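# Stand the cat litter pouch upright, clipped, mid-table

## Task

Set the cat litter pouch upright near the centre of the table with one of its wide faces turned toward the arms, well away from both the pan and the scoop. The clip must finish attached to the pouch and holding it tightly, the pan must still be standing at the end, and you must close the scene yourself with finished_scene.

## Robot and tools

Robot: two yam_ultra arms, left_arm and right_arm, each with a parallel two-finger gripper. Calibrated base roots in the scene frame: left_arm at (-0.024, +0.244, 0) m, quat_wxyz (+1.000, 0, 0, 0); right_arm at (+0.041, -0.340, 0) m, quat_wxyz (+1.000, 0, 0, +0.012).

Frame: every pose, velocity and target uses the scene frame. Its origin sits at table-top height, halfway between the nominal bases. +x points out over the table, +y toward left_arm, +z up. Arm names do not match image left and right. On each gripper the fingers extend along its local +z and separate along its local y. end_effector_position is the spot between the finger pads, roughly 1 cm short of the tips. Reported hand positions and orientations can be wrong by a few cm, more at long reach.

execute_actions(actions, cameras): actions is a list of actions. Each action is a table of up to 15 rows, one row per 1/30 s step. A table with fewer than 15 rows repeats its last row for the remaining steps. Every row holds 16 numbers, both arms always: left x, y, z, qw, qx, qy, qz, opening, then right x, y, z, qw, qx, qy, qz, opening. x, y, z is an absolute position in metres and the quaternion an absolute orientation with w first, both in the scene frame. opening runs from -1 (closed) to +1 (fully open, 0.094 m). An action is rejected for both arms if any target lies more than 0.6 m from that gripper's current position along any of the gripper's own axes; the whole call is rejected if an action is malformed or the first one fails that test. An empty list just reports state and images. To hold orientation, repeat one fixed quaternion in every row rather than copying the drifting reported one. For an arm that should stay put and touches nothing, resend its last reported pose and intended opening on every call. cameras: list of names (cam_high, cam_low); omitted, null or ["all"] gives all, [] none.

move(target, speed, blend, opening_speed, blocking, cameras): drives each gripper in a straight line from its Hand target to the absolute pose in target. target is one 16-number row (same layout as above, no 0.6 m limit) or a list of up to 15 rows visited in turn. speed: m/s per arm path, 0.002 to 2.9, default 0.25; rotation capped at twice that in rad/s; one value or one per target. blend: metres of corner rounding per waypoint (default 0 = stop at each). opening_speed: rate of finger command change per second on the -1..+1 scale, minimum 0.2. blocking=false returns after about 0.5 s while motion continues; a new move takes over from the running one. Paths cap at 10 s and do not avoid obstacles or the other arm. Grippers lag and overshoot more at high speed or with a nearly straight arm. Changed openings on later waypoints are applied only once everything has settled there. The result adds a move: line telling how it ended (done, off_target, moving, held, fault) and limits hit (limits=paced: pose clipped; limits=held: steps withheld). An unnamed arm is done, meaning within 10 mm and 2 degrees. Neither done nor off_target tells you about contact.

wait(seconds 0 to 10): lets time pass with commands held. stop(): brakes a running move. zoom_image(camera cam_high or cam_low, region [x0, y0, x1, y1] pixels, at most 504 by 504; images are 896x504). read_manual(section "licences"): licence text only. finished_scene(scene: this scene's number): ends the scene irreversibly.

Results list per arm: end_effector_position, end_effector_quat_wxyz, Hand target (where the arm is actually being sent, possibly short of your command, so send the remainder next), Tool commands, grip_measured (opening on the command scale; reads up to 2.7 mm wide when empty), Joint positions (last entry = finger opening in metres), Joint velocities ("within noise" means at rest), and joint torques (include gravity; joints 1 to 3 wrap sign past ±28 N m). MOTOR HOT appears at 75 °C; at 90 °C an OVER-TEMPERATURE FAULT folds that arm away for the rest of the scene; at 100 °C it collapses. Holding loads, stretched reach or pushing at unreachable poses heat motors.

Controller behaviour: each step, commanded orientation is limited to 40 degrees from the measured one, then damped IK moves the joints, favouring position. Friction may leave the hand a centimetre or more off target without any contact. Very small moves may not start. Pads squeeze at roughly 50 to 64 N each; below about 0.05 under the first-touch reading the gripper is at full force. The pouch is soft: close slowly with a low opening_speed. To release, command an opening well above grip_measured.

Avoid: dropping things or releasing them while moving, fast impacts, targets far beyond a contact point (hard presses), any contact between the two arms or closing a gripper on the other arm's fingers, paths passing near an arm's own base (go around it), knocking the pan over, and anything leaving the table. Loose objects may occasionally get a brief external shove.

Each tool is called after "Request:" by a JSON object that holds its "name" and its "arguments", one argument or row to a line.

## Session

Request:
{"name": "execute_actions", "arguments": {
  "actions": []
}}

Request:
{"name": "zoom_image", "arguments": {
  "camera": "cam_high",
  "region": [370, 180, 570, 330]
}}

Request:
{"name": "zoom_image", "arguments": {
  "camera": "cam_low",
  "region": [400, 150, 670, 300]
}}

Scene clock: 0.00 s.
left_arm: end_effector_position=(+0.3753, +0.2803, +0.1187) grip_measured=+1.000 end_effector_quat_wxyz=(+0.608, -0.085, +0.784, +0.097) | right_arm: end_effector_position=(+0.4303, -0.3612, +0.1128) grip_measured=+1.000 end_effector_quat_wxyz=(+0.600, +0.083, +0.792, -0.075)
Joint positions: left_arm=[-0.044 1.55 0.377 0.916 -0.3 -0.028 0.094] | right_arm=[0.05 1.509 0.343 0.881 0.291 0.063 0.094]
Joint velocities: within noise
Joint torques (N m): no reading
Motor temperatures (°C): left_arm=[28 29 32 29 28 30 28] | right_arm=[27 32 30 27 26 27 28]
Heat: left arm: 32 °C; right arm: 32 °C.
Hand target: left_arm +0.3767, +0.2804, +0.1227; +0.611, -0.087, +0.781, +0.096 | right_arm +0.4308, -0.3615, +0.1141; +0.600, +0.083, +0.792, -0.076
Tool commands: left_gripper/opening=+1.0 right_gripper/opening=+1.0

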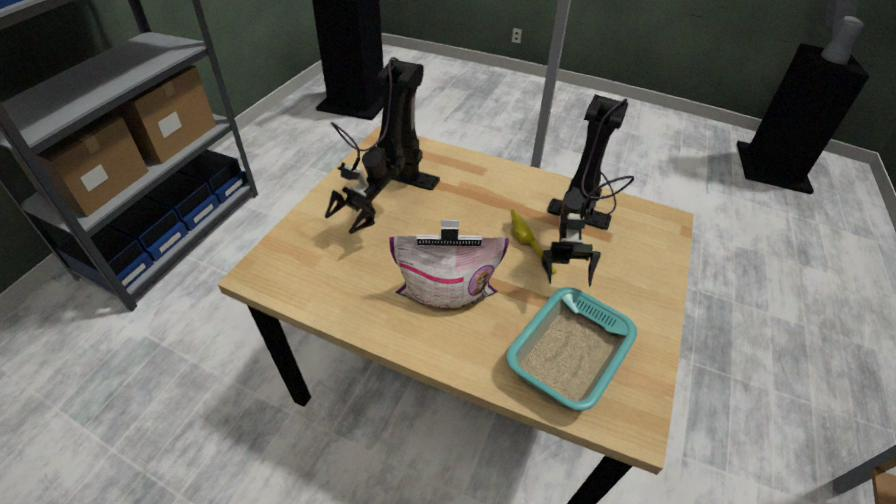

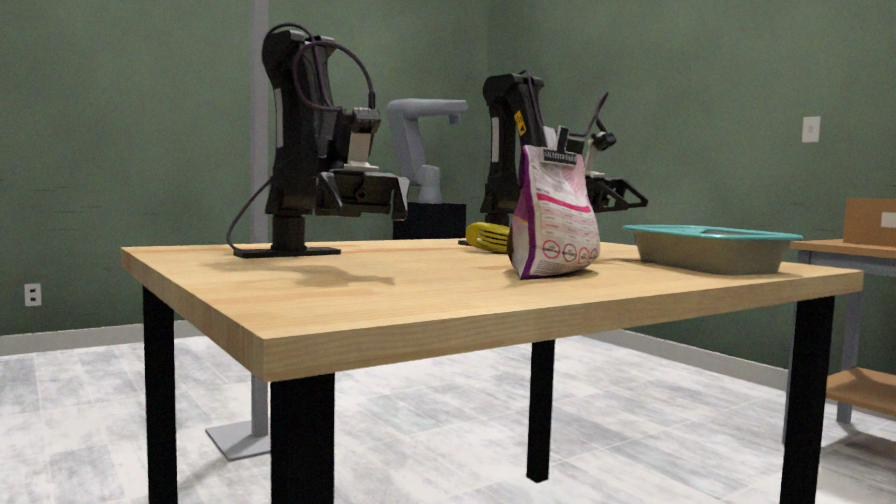

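Scaled by 2.520.

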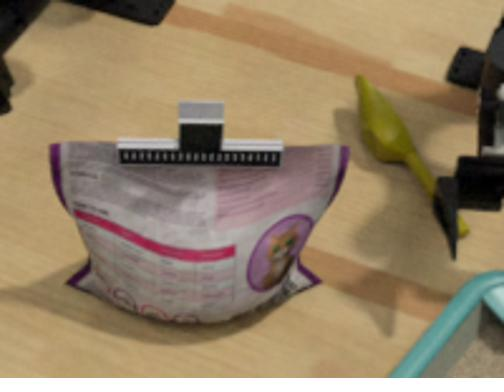

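Scaled by 1.867.

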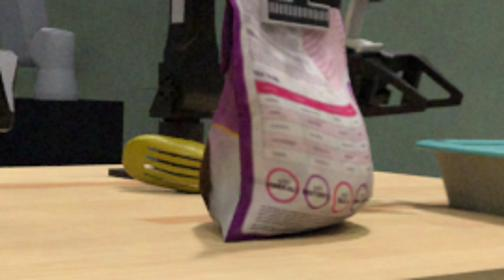

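Request:
{"name": "zoom_image", "arguments": {
  "camera": "cam_high",
  "region": [405, 210, 495, 260]
}}

Request:
{"name": "zoom_image", "arguments": {
  "camera": "cam_low",
  "region": [510, 115, 610, 195]
}}

Request:
{"name": "zoom_image", "arguments": {
  "camera": "cam_low",
  "region": [450, 200, 610, 290]
}}

Request:
{"name": "zoom_image", "arguments": {
  "camera": "cam_high",
  "region": [490, 190, 640, 320]
}}

Scaled by 5.600.

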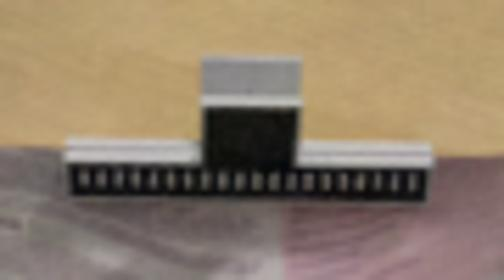

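Scaled by 5.040.

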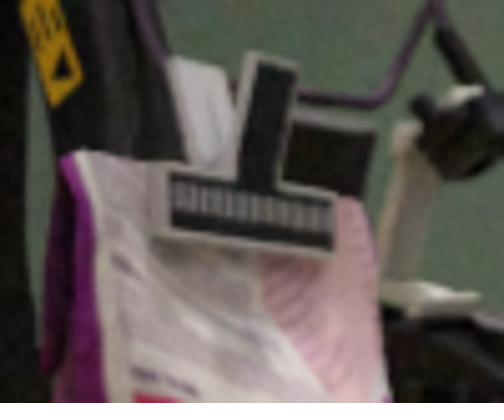

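Scaled by 3.150.

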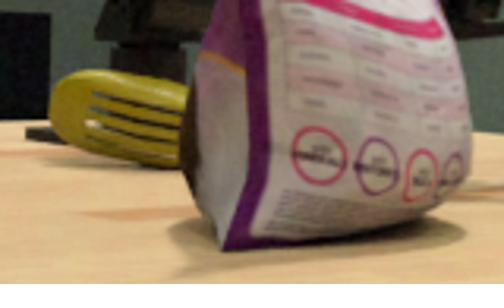

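Scaled by 3.360.

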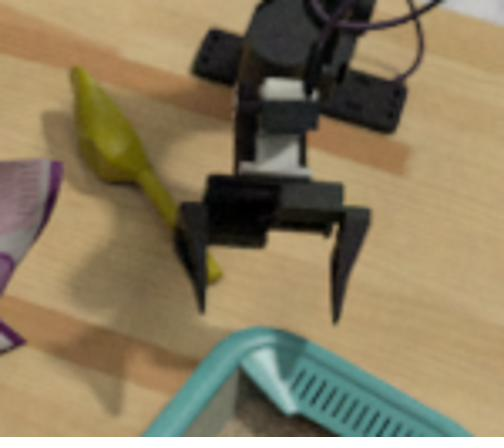

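Request:
{"name": "move", "arguments": {
  "target": [
    [0.33, 0.17, 0.27, 0.14, 0.5225, 0.8124, 0.2177, -0.149, 0.4308, -0.3615, 0.1141, 0.600, 0.083, 0.792, -0.076, 1],
    [0.393, 0.0186, 0.255, 0.14, 0.5225, 0.8124, 0.2177, -0.149, 0.4308, -0.3615, 0.1141, 0.600, 0.083, 0.792, -0.076, 1]
  ],
  "speed": [0.5,0.3],
  "blend": 0.05
}}

Request:
{"name": "zoom_image", "arguments": {
  "camera": "cam_high",
  "region": [400, 170, 520, 290]
}}

Request:
{"name": "zoom_image", "arguments": {
  "camera": "cam_low",
  "region": [490, 60, 640, 210]
}}

Scene clock: 5.20 s.
left_arm: end_effector_position=(+0.3902, +0.0159, +0.2526) grip_measured=-0.148 end_effector_quat_wxyz=(+0.176, +0.533, +0.799, +0.216) | right_arm: end_effector_position=(+0.4303, -0.3612, +0.1128) grip_measured=+1.000 end_effector_quat_wxyz=(+0.600, +0.083, +0.792, -0.075)
Joint positions: left_arm=[-0.673 2.217 2.564 -1.575 -0.457 0.585 0.04] | right_arm=[0.05 1.509 0.343 0.881 0.291 0.063 0.094]
Joint velocities: within noise
Joint torques (N m): left_arm=[0.27 -9.57 7.62 0.87 -0.39 -0.11] | right_arm=[-0.2 -4.79 5.61 1.74 0.02 -0.03]
Motor temperatures (°C): left_arm=[28 30 34 30 28 30 28] | right_arm=[27 32 31 29 26 27 28]
Heat: left arm: 34 °C; right arm: 32 °C.
Hand target: left_arm +0.3928, +0.0188, +0.2546; +0.178, +0.526, +0.802, +0.220 | right_arm +0.4308, -0.3615, +0.1140; +0.600, +0.083, +0.792, -0.076
Off the commanded pose: left_arm 0.005 m, 5 deg | right_arm 0.001 m, 0 deg.
joint sent to its limit (left arm) — joint 4 (wrist pitch), lower limit. The joint targets are off in orientation, not in position.
move: off_target (left_arm)

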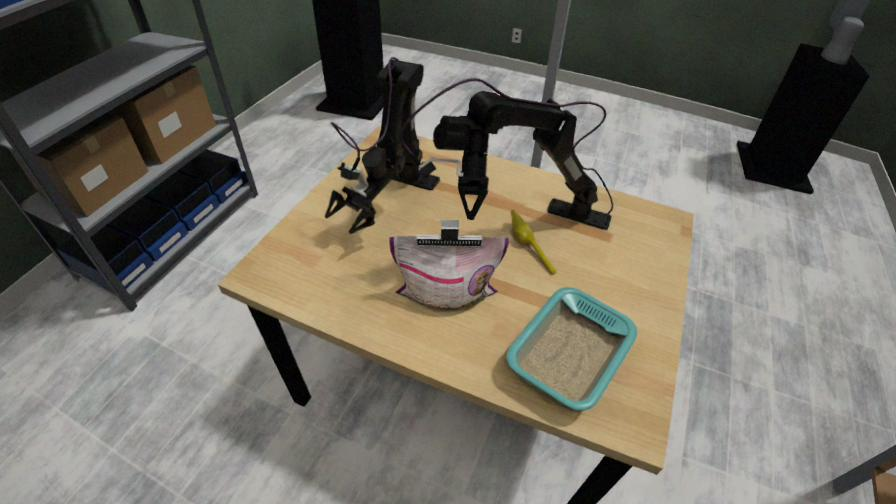

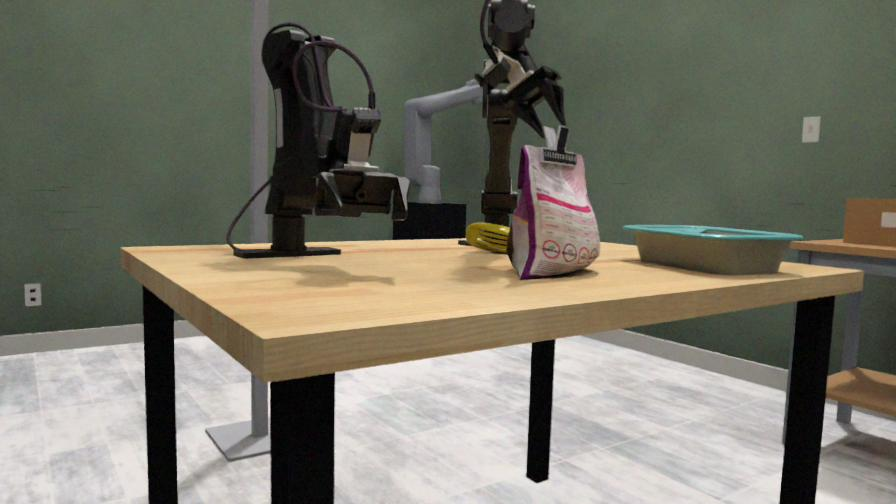

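Scaled by 4.200.

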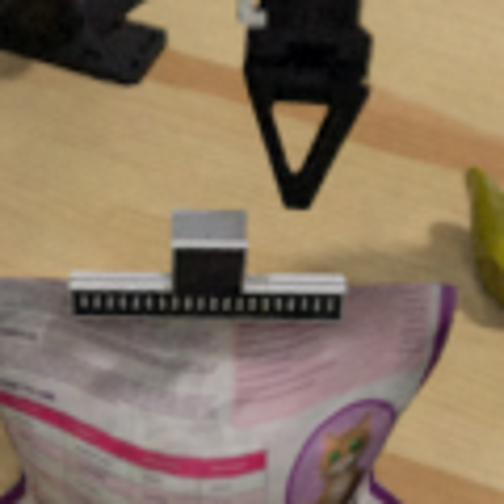

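Scaled by 3.360.

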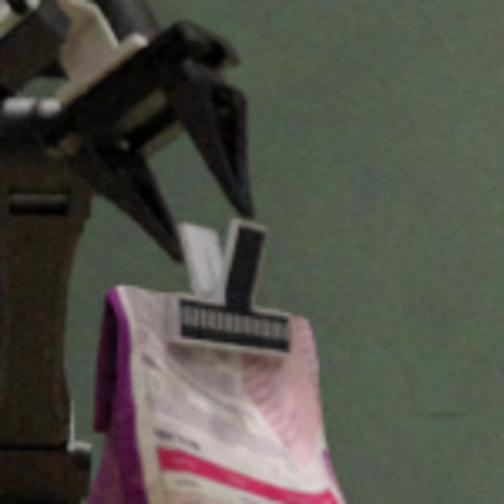

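Request:
{"name": "move", "arguments": {
  "target": [0.423, 0.0325, 0.200, 0.15, 0.5225, 0.8124, 0.2177, -0.149, 0.4308, -0.3615, 0.1141, 0.600, 0.083, 0.792, -0.076, 1],
  "speed": 0.12
}}

Request:
{"name": "zoom_image", "arguments": {
  "camera": "cam_high",
  "region": [410, 190, 510, 280]
}}

Request:
{"name": "zoom_image", "arguments": {
  "camera": "cam_low",
  "region": [510, 90, 620, 200]
}}

Scene clock: 6.73 s.
left_arm: end_effector_position=(+0.4203, +0.0354, +0.2112) grip_measured=-0.148 end_effector_quat_wxyz=(+0.157, +0.519, +0.811, +0.220) | right_arm: end_effector_position=(+0.4303, -0.3612, +0.1128) grip_measured=+1.000 end_effector_quat_wxyz=(+0.600, +0.083, +0.792, -0.075)
Joint positions: left_arm=[-0.599 2.219 2.391 -1.416 -0.447 0.614 0.04] | right_arm=[0.05 1.509 0.343 0.881 0.291 0.063 0.094]
Joint velocities: within noise
Joint torques (N m): left_arm=[0.03 -9.4 5.74 1.1 -0.21 -0.01] | right_arm=[-0.06 -5.07 5.23 1.72 0.02 -0.05]
Motor temperatures (°C): left_arm=[28 30 34 30 28 30 28] | right_arm=[27 32 32 30 26 27 28]
Heat: left arm: 34 °C; right arm: 32 °C.
Hand target: left_arm +0.4227, +0.0326, +0.2001; +0.150, +0.522, +0.811, +0.217 | right_arm +0.4308, -0.3615, +0.1140; +0.600, +0.083, +0.792, -0.076
Off the commanded pose: left_arm 0.012 m, 1 deg | right_arm 0.001 m, 0 deg.
move: off_target (left_arm)

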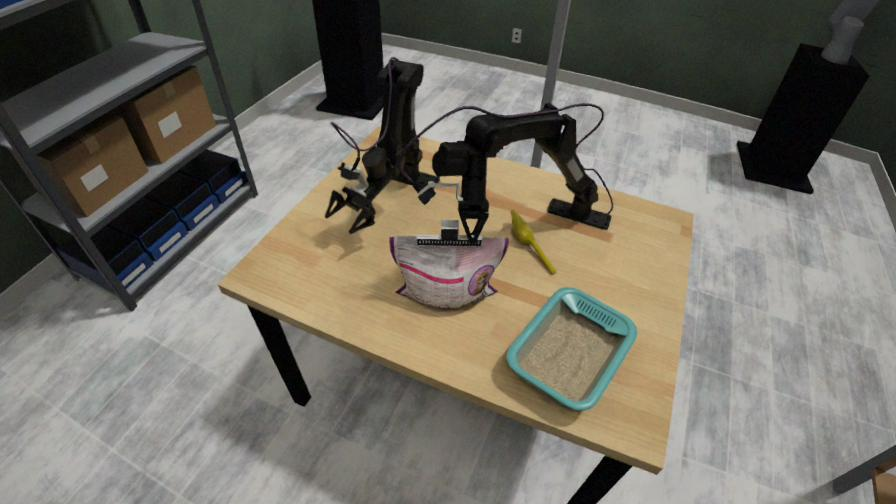

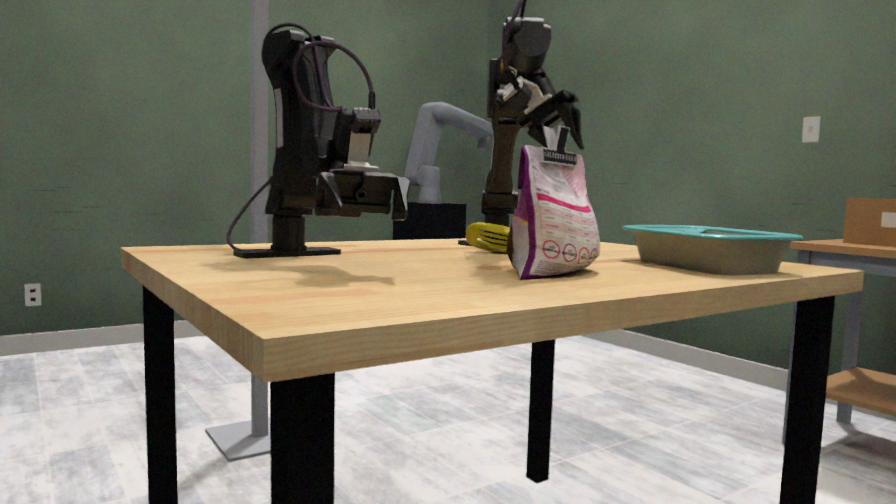

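Scaled by 5.040.

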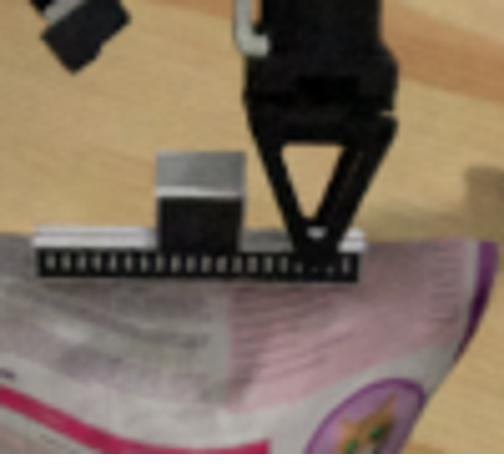

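Scaled by 4.582.

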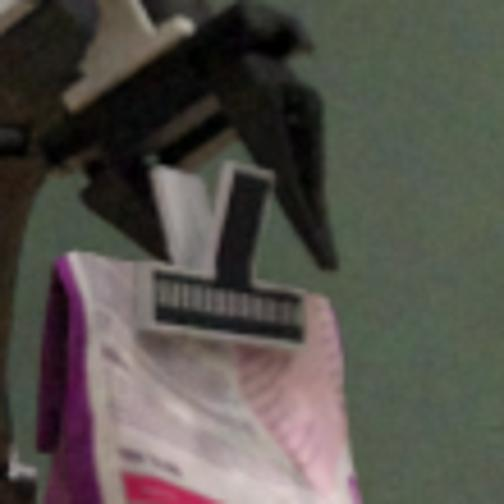

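Request:
{"name": "move", "arguments": {
  "target": [0.4195, 0.027, 0.184, 0.15, 0.5225, 0.8124, 0.2177, -0.149, 0.4308, -0.3615, 0.1141, 0.600, 0.083, 0.792, -0.076, 1],
  "speed": 0.1
}}

Request:
{"name": "zoom_image", "arguments": {
  "camera": "cam_high",
  "region": [410, 190, 510, 280]
}}

Request:
{"name": "zoom_image", "arguments": {
  "camera": "cam_low",
  "region": [510, 90, 620, 200]
}}

Scene clock: 8.03 s.
left_arm: end_effector_position=(+0.4211, +0.0315, +0.1820) grip_measured=-0.148 end_effector_quat_wxyz=(+0.142, +0.523, +0.811, +0.220) | right_arm: end_effector_position=(+0.4303, -0.3612, +0.1128) grip_measured=+1.000 end_effector_quat_wxyz=(+0.600, +0.083, +0.792, -0.075)
Joint positions: left_arm=[-0.605 2.219 2.278 -1.336 -0.447 0.608 0.04] | right_arm=[0.05 1.509 0.343 0.881 0.291 0.063 0.094]
Joint velocities: within noise
Joint torques (N m): left_arm=[-0.75 -11.75 5.49 1.07 -0.25 -0.1] | right_arm=[-0.25 -4.67 5.53 1.73 -0.01 -0.04]
Motor temperatures (°C): left_arm=[28 31 34 30 28 30 28] | right_arm=[27 32 32 30 26 27 28]
Heat: left arm: 34 °C; right arm: 32 °C.
Hand target: left_arm +0.4195, +0.0271, +0.1840; +0.149, +0.522, +0.811, +0.217 | right_arm +0.4308, -0.3615, +0.1140; +0.600, +0.083, +0.792, -0.076
Off the commanded pose: left_arm 0.005 m, 1 deg | right_arm 0.001 m, 0 deg.
move: done

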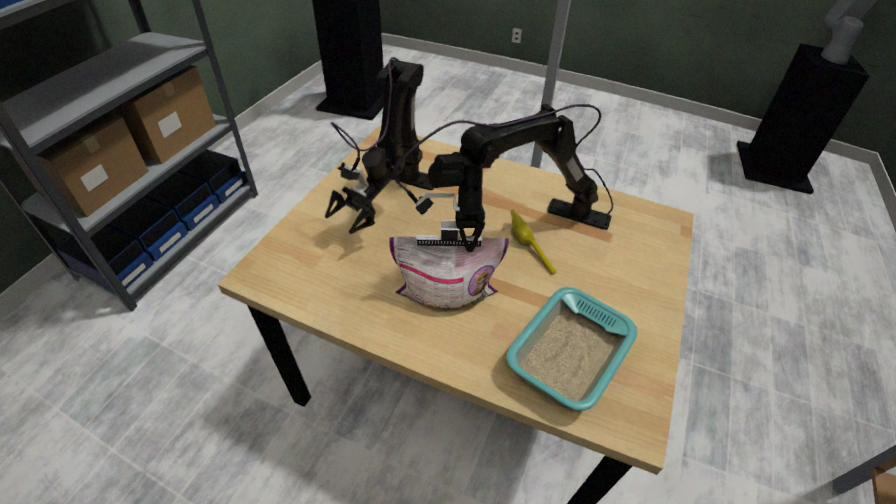

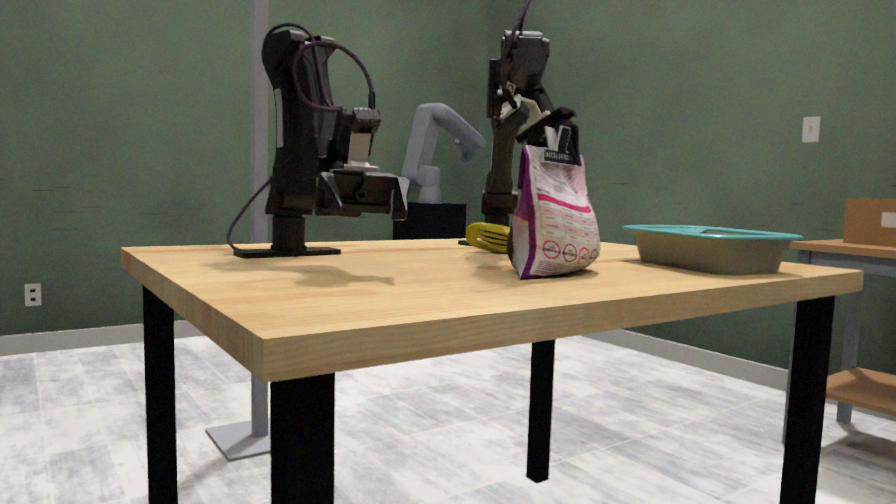

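Scaled by 5.040.

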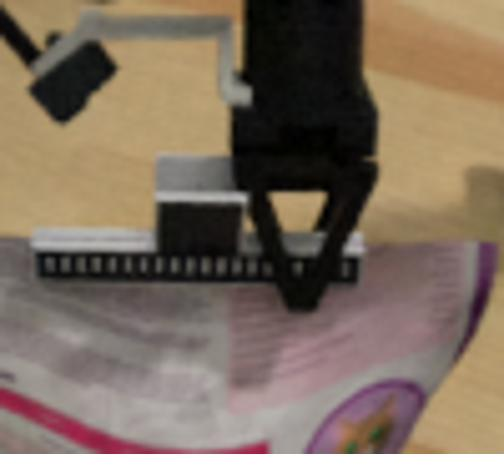

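Scaled by 4.582.

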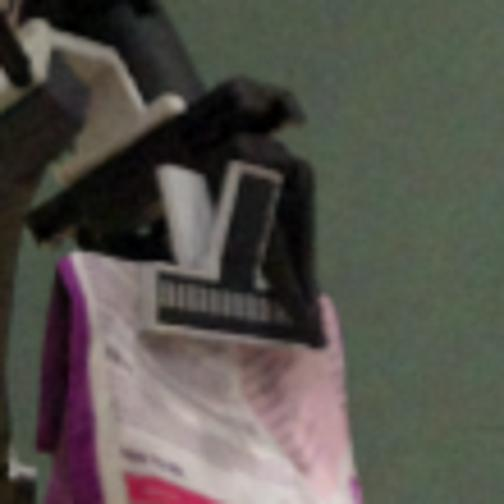

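Request:
{"name": "move", "arguments": {
  "target": [0.4195, 0.027, 0.186, 0.15, 0.5225, 0.8124, 0.2177, -1, 0.4308, -0.3615, 0.1141, 0.600, 0.083, 0.792, -0.076, 1],
  "speed": 0.1,
  "opening_speed": 0.8
}}

Request:
{"name": "zoom_image", "arguments": {
  "camera": "cam_high",
  "region": [410, 190, 510, 280]
}}

Request:
{"name": "zoom_image", "arguments": {
  "camera": "cam_low",
  "region": [510, 90, 620, 200]
}}

Scene clock: 9.43 s.
left_arm: end_effector_position=(+0.4226, +0.0308, +0.1827) grip_measured=-0.643 end_effector_quat_wxyz=(+0.146, +0.520, +0.812, +0.220) | right_arm: end_effector_position=(+0.4303, -0.3612, +0.1128) grip_measured=+1.000 end_effector_quat_wxyz=(+0.600, +0.083, +0.792, -0.075)
Joint positions: left_arm=[-0.605 2.219 2.278 -1.329 -0.449 0.604 0.017] | right_arm=[0.05 1.509 0.343 0.881 0.291 0.063 0.094]
Joint velocities: within noise
Joint torques (N m): left_arm=[-0.84 -11.54 6.46 0.86 -0.22 0.02] | right_arm=[-0.23 -4.6 5.29 1.67 -0.03 -0.03]
Motor temperatures (°C): left_arm=[28 33 34 30 28 30 28] | right_arm=[27 32 32 30 26 27 28]
Heat: left arm: 34 °C; right arm: 32 °C.
Hand target: left_arm +0.4195, +0.0270, +0.1860; +0.150, +0.522, +0.811, +0.217 | right_arm +0.4308, -0.3615, +0.1140; +0.600, +0.083, +0.792, -0.076
Off the commanded pose: left_arm 0.006 m, 1 deg | right_arm 0.001 m, 0 deg.
move: done

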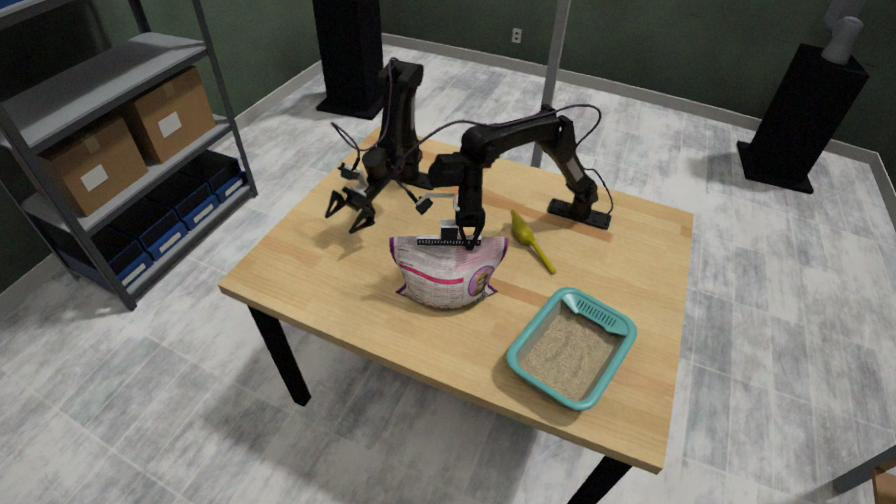

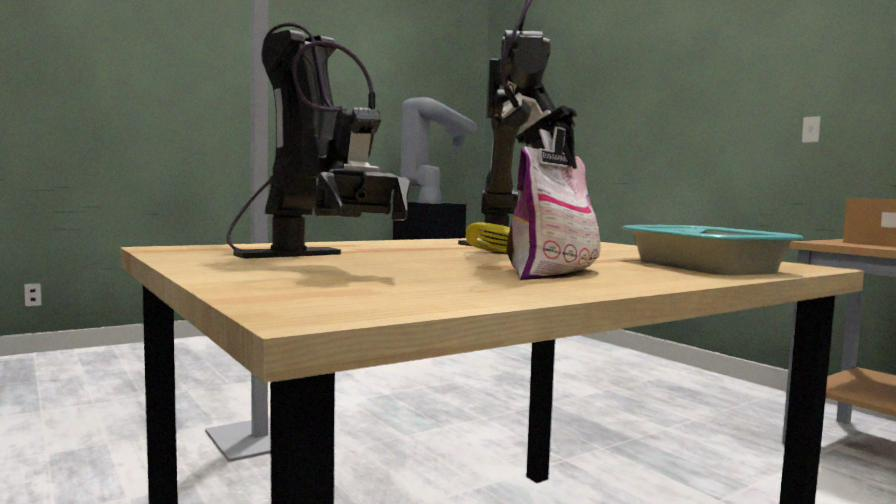

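Scaled by 5.040.

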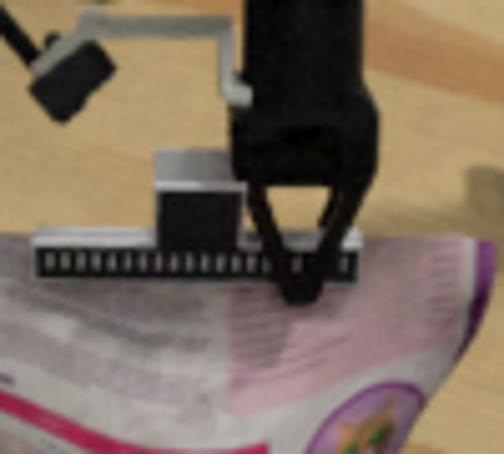

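Scaled by 4.582.

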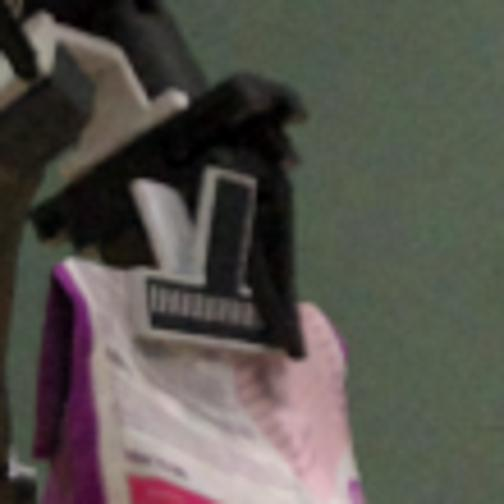

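Request:
{"name": "move", "arguments": {
  "target": [
    [0.39, 0.03, 0.245, 0.1521, 0.5678, 0.7814, 0.2094, -1, 0.4308, -0.3615, 0.1141, 0.600, 0.083, 0.792, -0.076, 1],
    [0.298, 0.03, 0.275, 0.153, 0.69, 0.69, 0.153, -1, 0.4308, -0.3615, 0.1141, 0.600, 0.083, 0.792, -0.076, 1]
  ],
  "speed": [0.12,0.14],
  "blend": 0.04
}}

Request:
{"name": "zoom_image", "arguments": {
  "camera": "cam_high",
  "region": [390, 160, 570, 330]
}}

Request:
{"name": "zoom_image", "arguments": {
  "camera": "cam_low",
  "region": [400, 90, 640, 300]
}}

Scene clock: 12.10 s.
left_arm: end_effector_position=(+0.2908, +0.0337, +0.2307) grip_measured=-0.651 end_effector_quat_wxyz=(+0.068, +0.709, +0.688, +0.138) | right_arm: end_effector_position=(+0.4303, -0.3612, +0.1128) grip_measured=+1.000 end_effector_quat_wxyz=(+0.600, +0.083, +0.792, -0.075)
Joint positions: left_arm=[-0.715 1.9 2.073 -1.58 -0.264 0.907 0.016] | right_arm=[0.05 1.509 0.343 0.881 0.291 0.063 0.094]
Joint velocities: within noise
Joint torques (N m): left_arm=[-0.23 -15.27 8.8 1.22 -0.38 -0.06] | right_arm=[-0.1 -4.77 5.61 1.7 0 0.04]
Motor temperatures (°C): left_arm=[28 36 34 30 28 30 28] | right_arm=[27 32 32 31 26 27 28]
Heat: left arm: 36 °C; right arm: 32 °C.
Hand target: left_arm +0.2954, +0.0321, +0.2747; +0.152, +0.690, +0.691, +0.152 | right_arm +0.4308, -0.3615, +0.1140; +0.600, +0.083, +0.792, -0.076
Off the commanded pose: left_arm 0.045 m, 10 deg | right_arm 0.001 m, 0 deg.
move: off_target (left_arm); blend cut to 0.033 m at target 1

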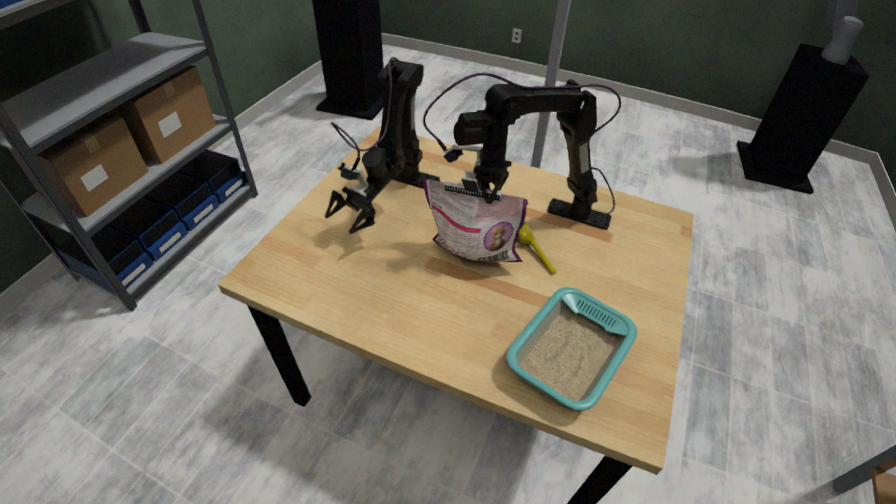

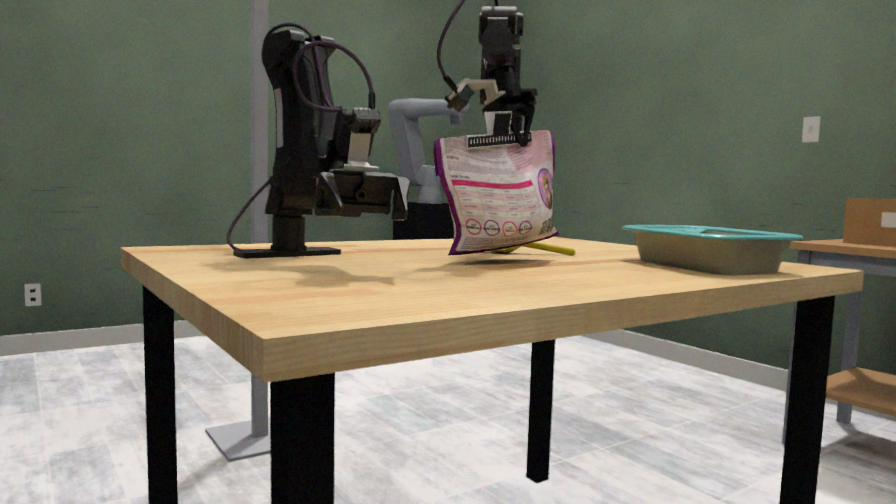

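Scaled by 2.800.

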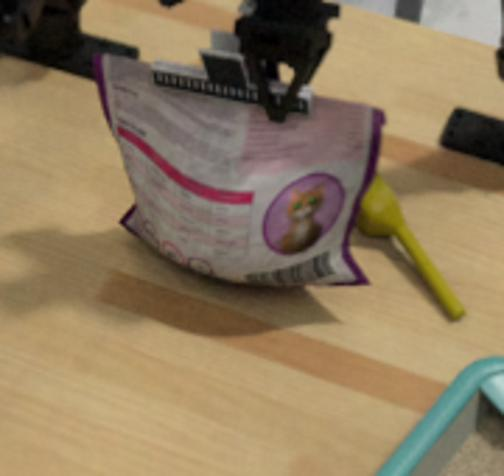

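Scaled by 2.100.

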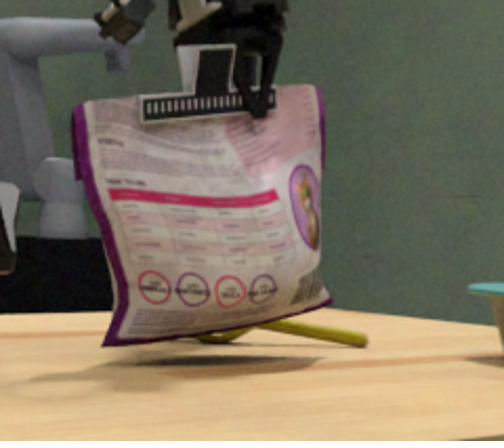

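Request:
{"name": "move", "arguments": {
  "target": [
    [0.306, 0.04, 0.23, 0.11, 0.70, 0.69, 0.13, -1, 0.4308, -0.3615, 0.1141, 0.600, 0.083, 0.792, -0.076, 1],
    [0.312, 0.055, 0.183, 0.11, 0.70, 0.69, 0.13, -1, 0.4308, -0.3615, 0.1141, 0.600, 0.083, 0.792, -0.076, 1]
  ],
  "speed": 0.09,
  "blend": 0.02
}}

Request:
{"name": "zoom_image", "arguments": {
  "camera": "cam_high",
  "region": [390, 160, 570, 330]
}}

Request:
{"name": "zoom_image", "arguments": {
  "camera": "cam_low",
  "region": [400, 90, 640, 300]
}}

Scene clock: 14.13 s.
left_arm: end_effector_position=(+0.3096, +0.0566, +0.1783) grip_measured=-0.651 end_effector_quat_wxyz=(+0.091, +0.706, +0.690, +0.131) | right_arm: end_effector_position=(+0.4303, -0.3612, +0.1128) grip_measured=+1.000 end_effector_quat_wxyz=(+0.600, +0.083, +0.792, -0.075)
Joint positions: left_arm=[-0.619 1.784 1.7 -1.257 -0.225 1.001 0.016] | right_arm=[0.05 1.509 0.343 0.881 0.291 0.063 0.094]
Joint velocities: within noise
Joint torques (N m): left_arm=[0.38 -9.43 5.34 1.16 -0.09 -0.03] | right_arm=[-0.1 -4.83 5.45 1.74 0.05 0.02]
Motor temperatures (°C): left_arm=[28 36 34 30 28 30 28] | right_arm=[27 32 33 31 26 27 28]
Heat: left arm: 36 °C; right arm: 33 °C.
Hand target: left_arm +0.3119, +0.0550, +0.1831; +0.110, +0.702, +0.692, +0.130 | right_arm +0.4308, -0.3615, +0.1140; +0.600, +0.083, +0.792, -0.076
Off the commanded pose: left_arm 0.006 m, 2 deg | right_arm 0.001 m, 0 deg.
move: done

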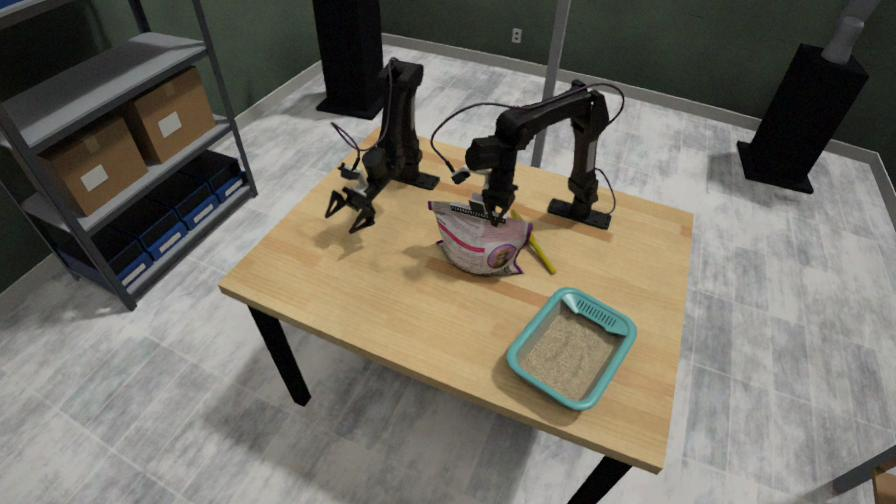

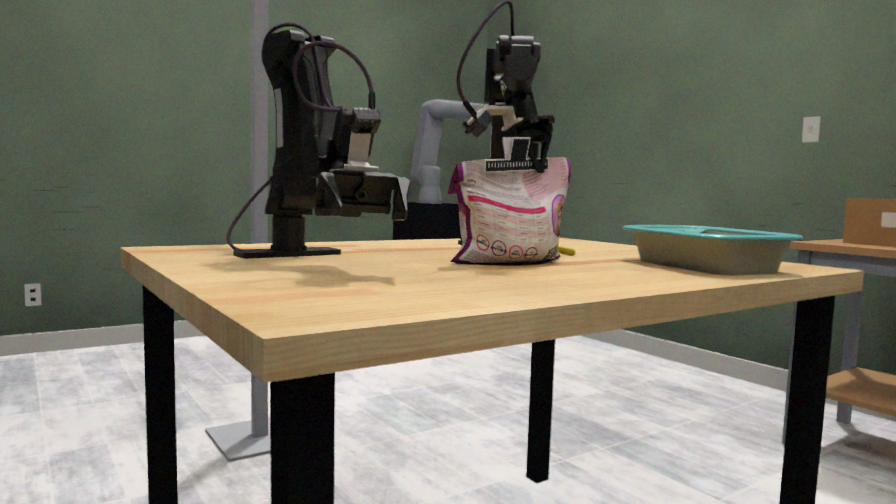

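Scaled by 2.800.

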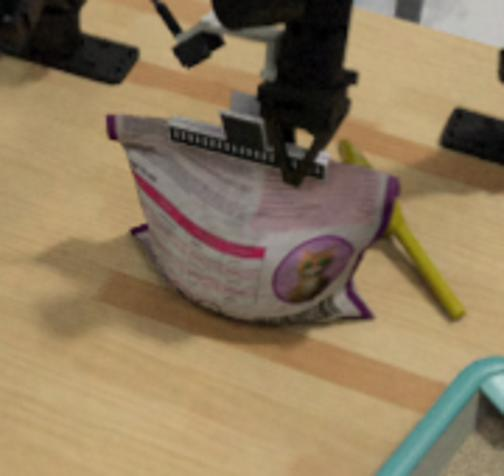

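Scaled by 2.100.

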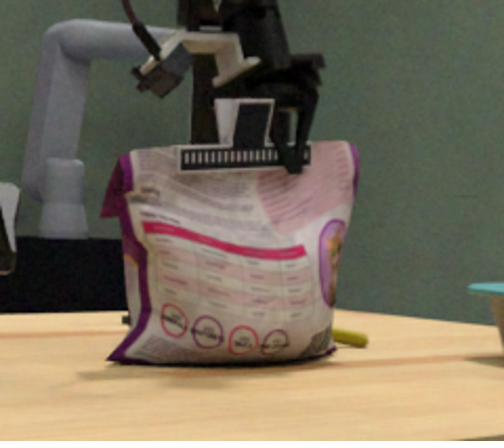

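Request:
{"name": "move", "arguments": {
  "target": [
    [0.31, 0.056, 0.181, 0.091, 0.706, 0.690, 0.131, -0.25, 0.4308, -0.3615, 0.1141, 0.600, 0.083, 0.792, -0.076, 1],
    [0.29, 0.06, 0.235, 0.091, 0.706, 0.690, 0.131, -0.25, 0.4308, -0.3615, 0.1141, 0.600, 0.083, 0.792, -0.076, 1],
    [0.25, 0.12, 0.32, 0.15, 0.69, 0.68, 0.13, -0.25, 0.4308, -0.3615, 0.1141, 0.600, 0.083, 0.792, -0.076, 1]
  ],
  "speed": [0.1,0.1,0.22],
  "opening_speed": 1.0
}}

Request:
{"name": "zoom_image", "arguments": {
  "camera": "cam_high",
  "region": [390, 160, 570, 330]
}}

Request:
{"name": "zoom_image", "arguments": {
  "camera": "cam_low",
  "region": [400, 90, 640, 300]
}}

Scene clock: 17.27 s.
left_arm: end_effector_position=(+0.2513, +0.1201, +0.3190) grip_measured=-0.251 end_effector_quat_wxyz=(+0.184, +0.694, +0.680, +0.147) | right_arm: end_effector_position=(+0.4303, -0.3612, +0.1128) grip_measured=+1.000 end_effector_quat_wxyz=(+0.600, +0.083, +0.792, -0.075)
Joint positions: left_arm=[-0.536 1.495 1.938 -1.574 -0.186 1.097 0.035] | right_arm=[0.05 1.509 0.343 0.881 0.291 0.063 0.094]
Joint velocities: within noise
Joint torques (N m): left_arm=[0.39 -3.73 6.39 1.03 0.02 0] | right_arm=[-0.16 -4.9 5.65 1.72 0.01 -0.05]
Motor temperatures (°C): left_arm=[28 36 35 30 28 30 28] | right_arm=[27 32 33 32 26 27 28]
Heat: left arm: 36 °C; right arm: 33 °C.
Hand target: left_arm +0.2500, +0.1201, +0.3195; +0.182, +0.695, +0.681, +0.141 | right_arm +0.4308, -0.3615, +0.1140; +0.600, +0.083, +0.792, -0.076
Off the commanded pose: left_arm 0.002 m, 4 deg | right_arm 0.001 m, 0 deg.
joint sent to its limit (left arm) — joint 4 (wrist pitch), lower limit. The joint targets are off in orientation, not in position.
move: off_target (left_arm)

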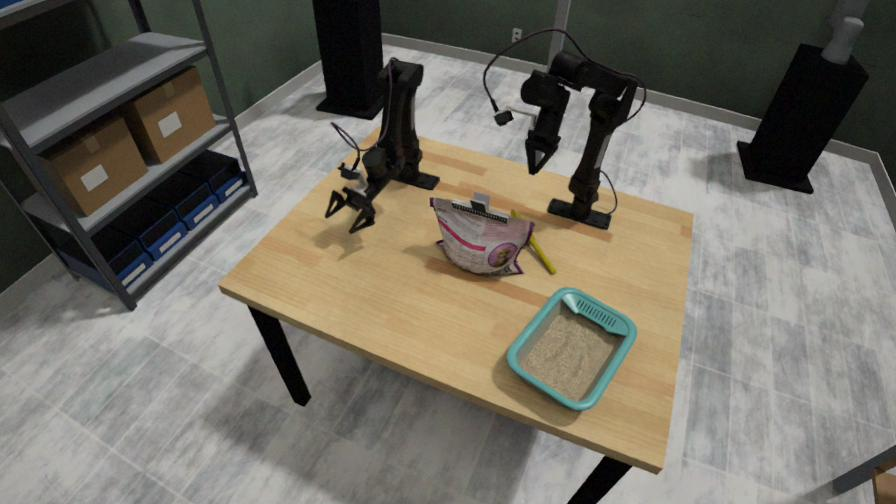

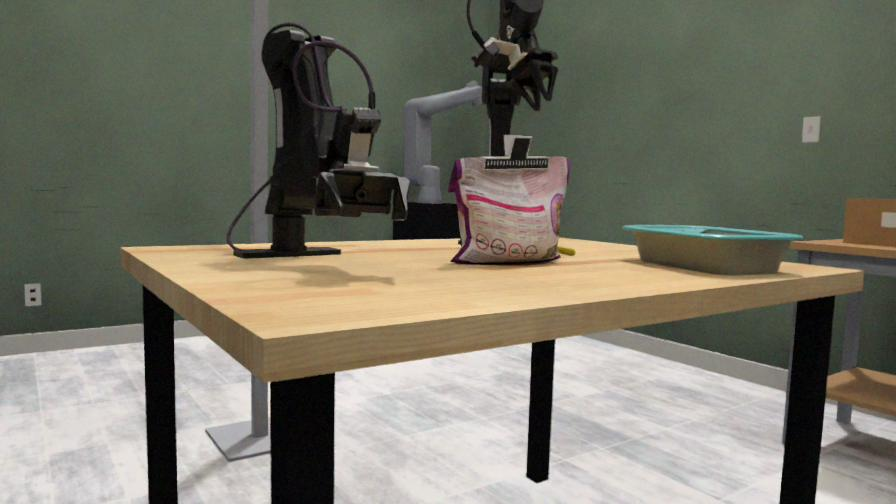

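Scaled by 2.800.

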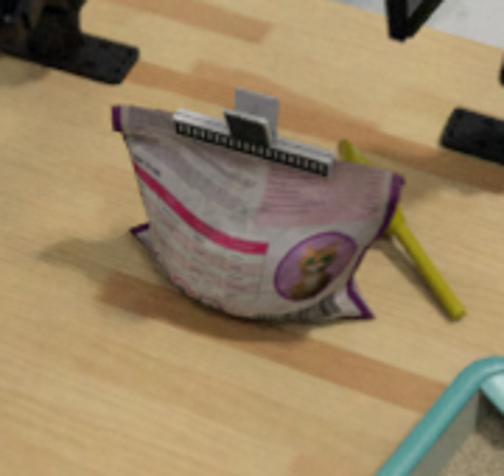

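Scaled by 2.100.

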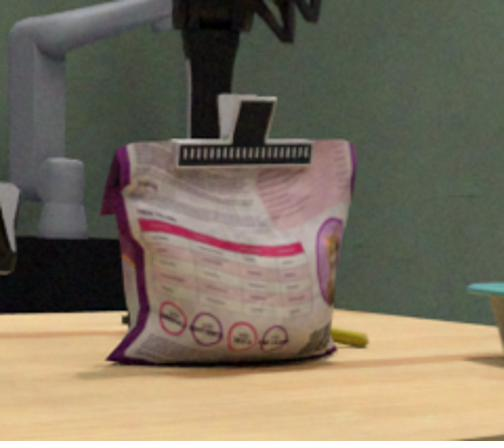

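Request:
{"name": "finished_scene", "arguments": {
  "scene": 3
}}

The scene is finished: the task was done.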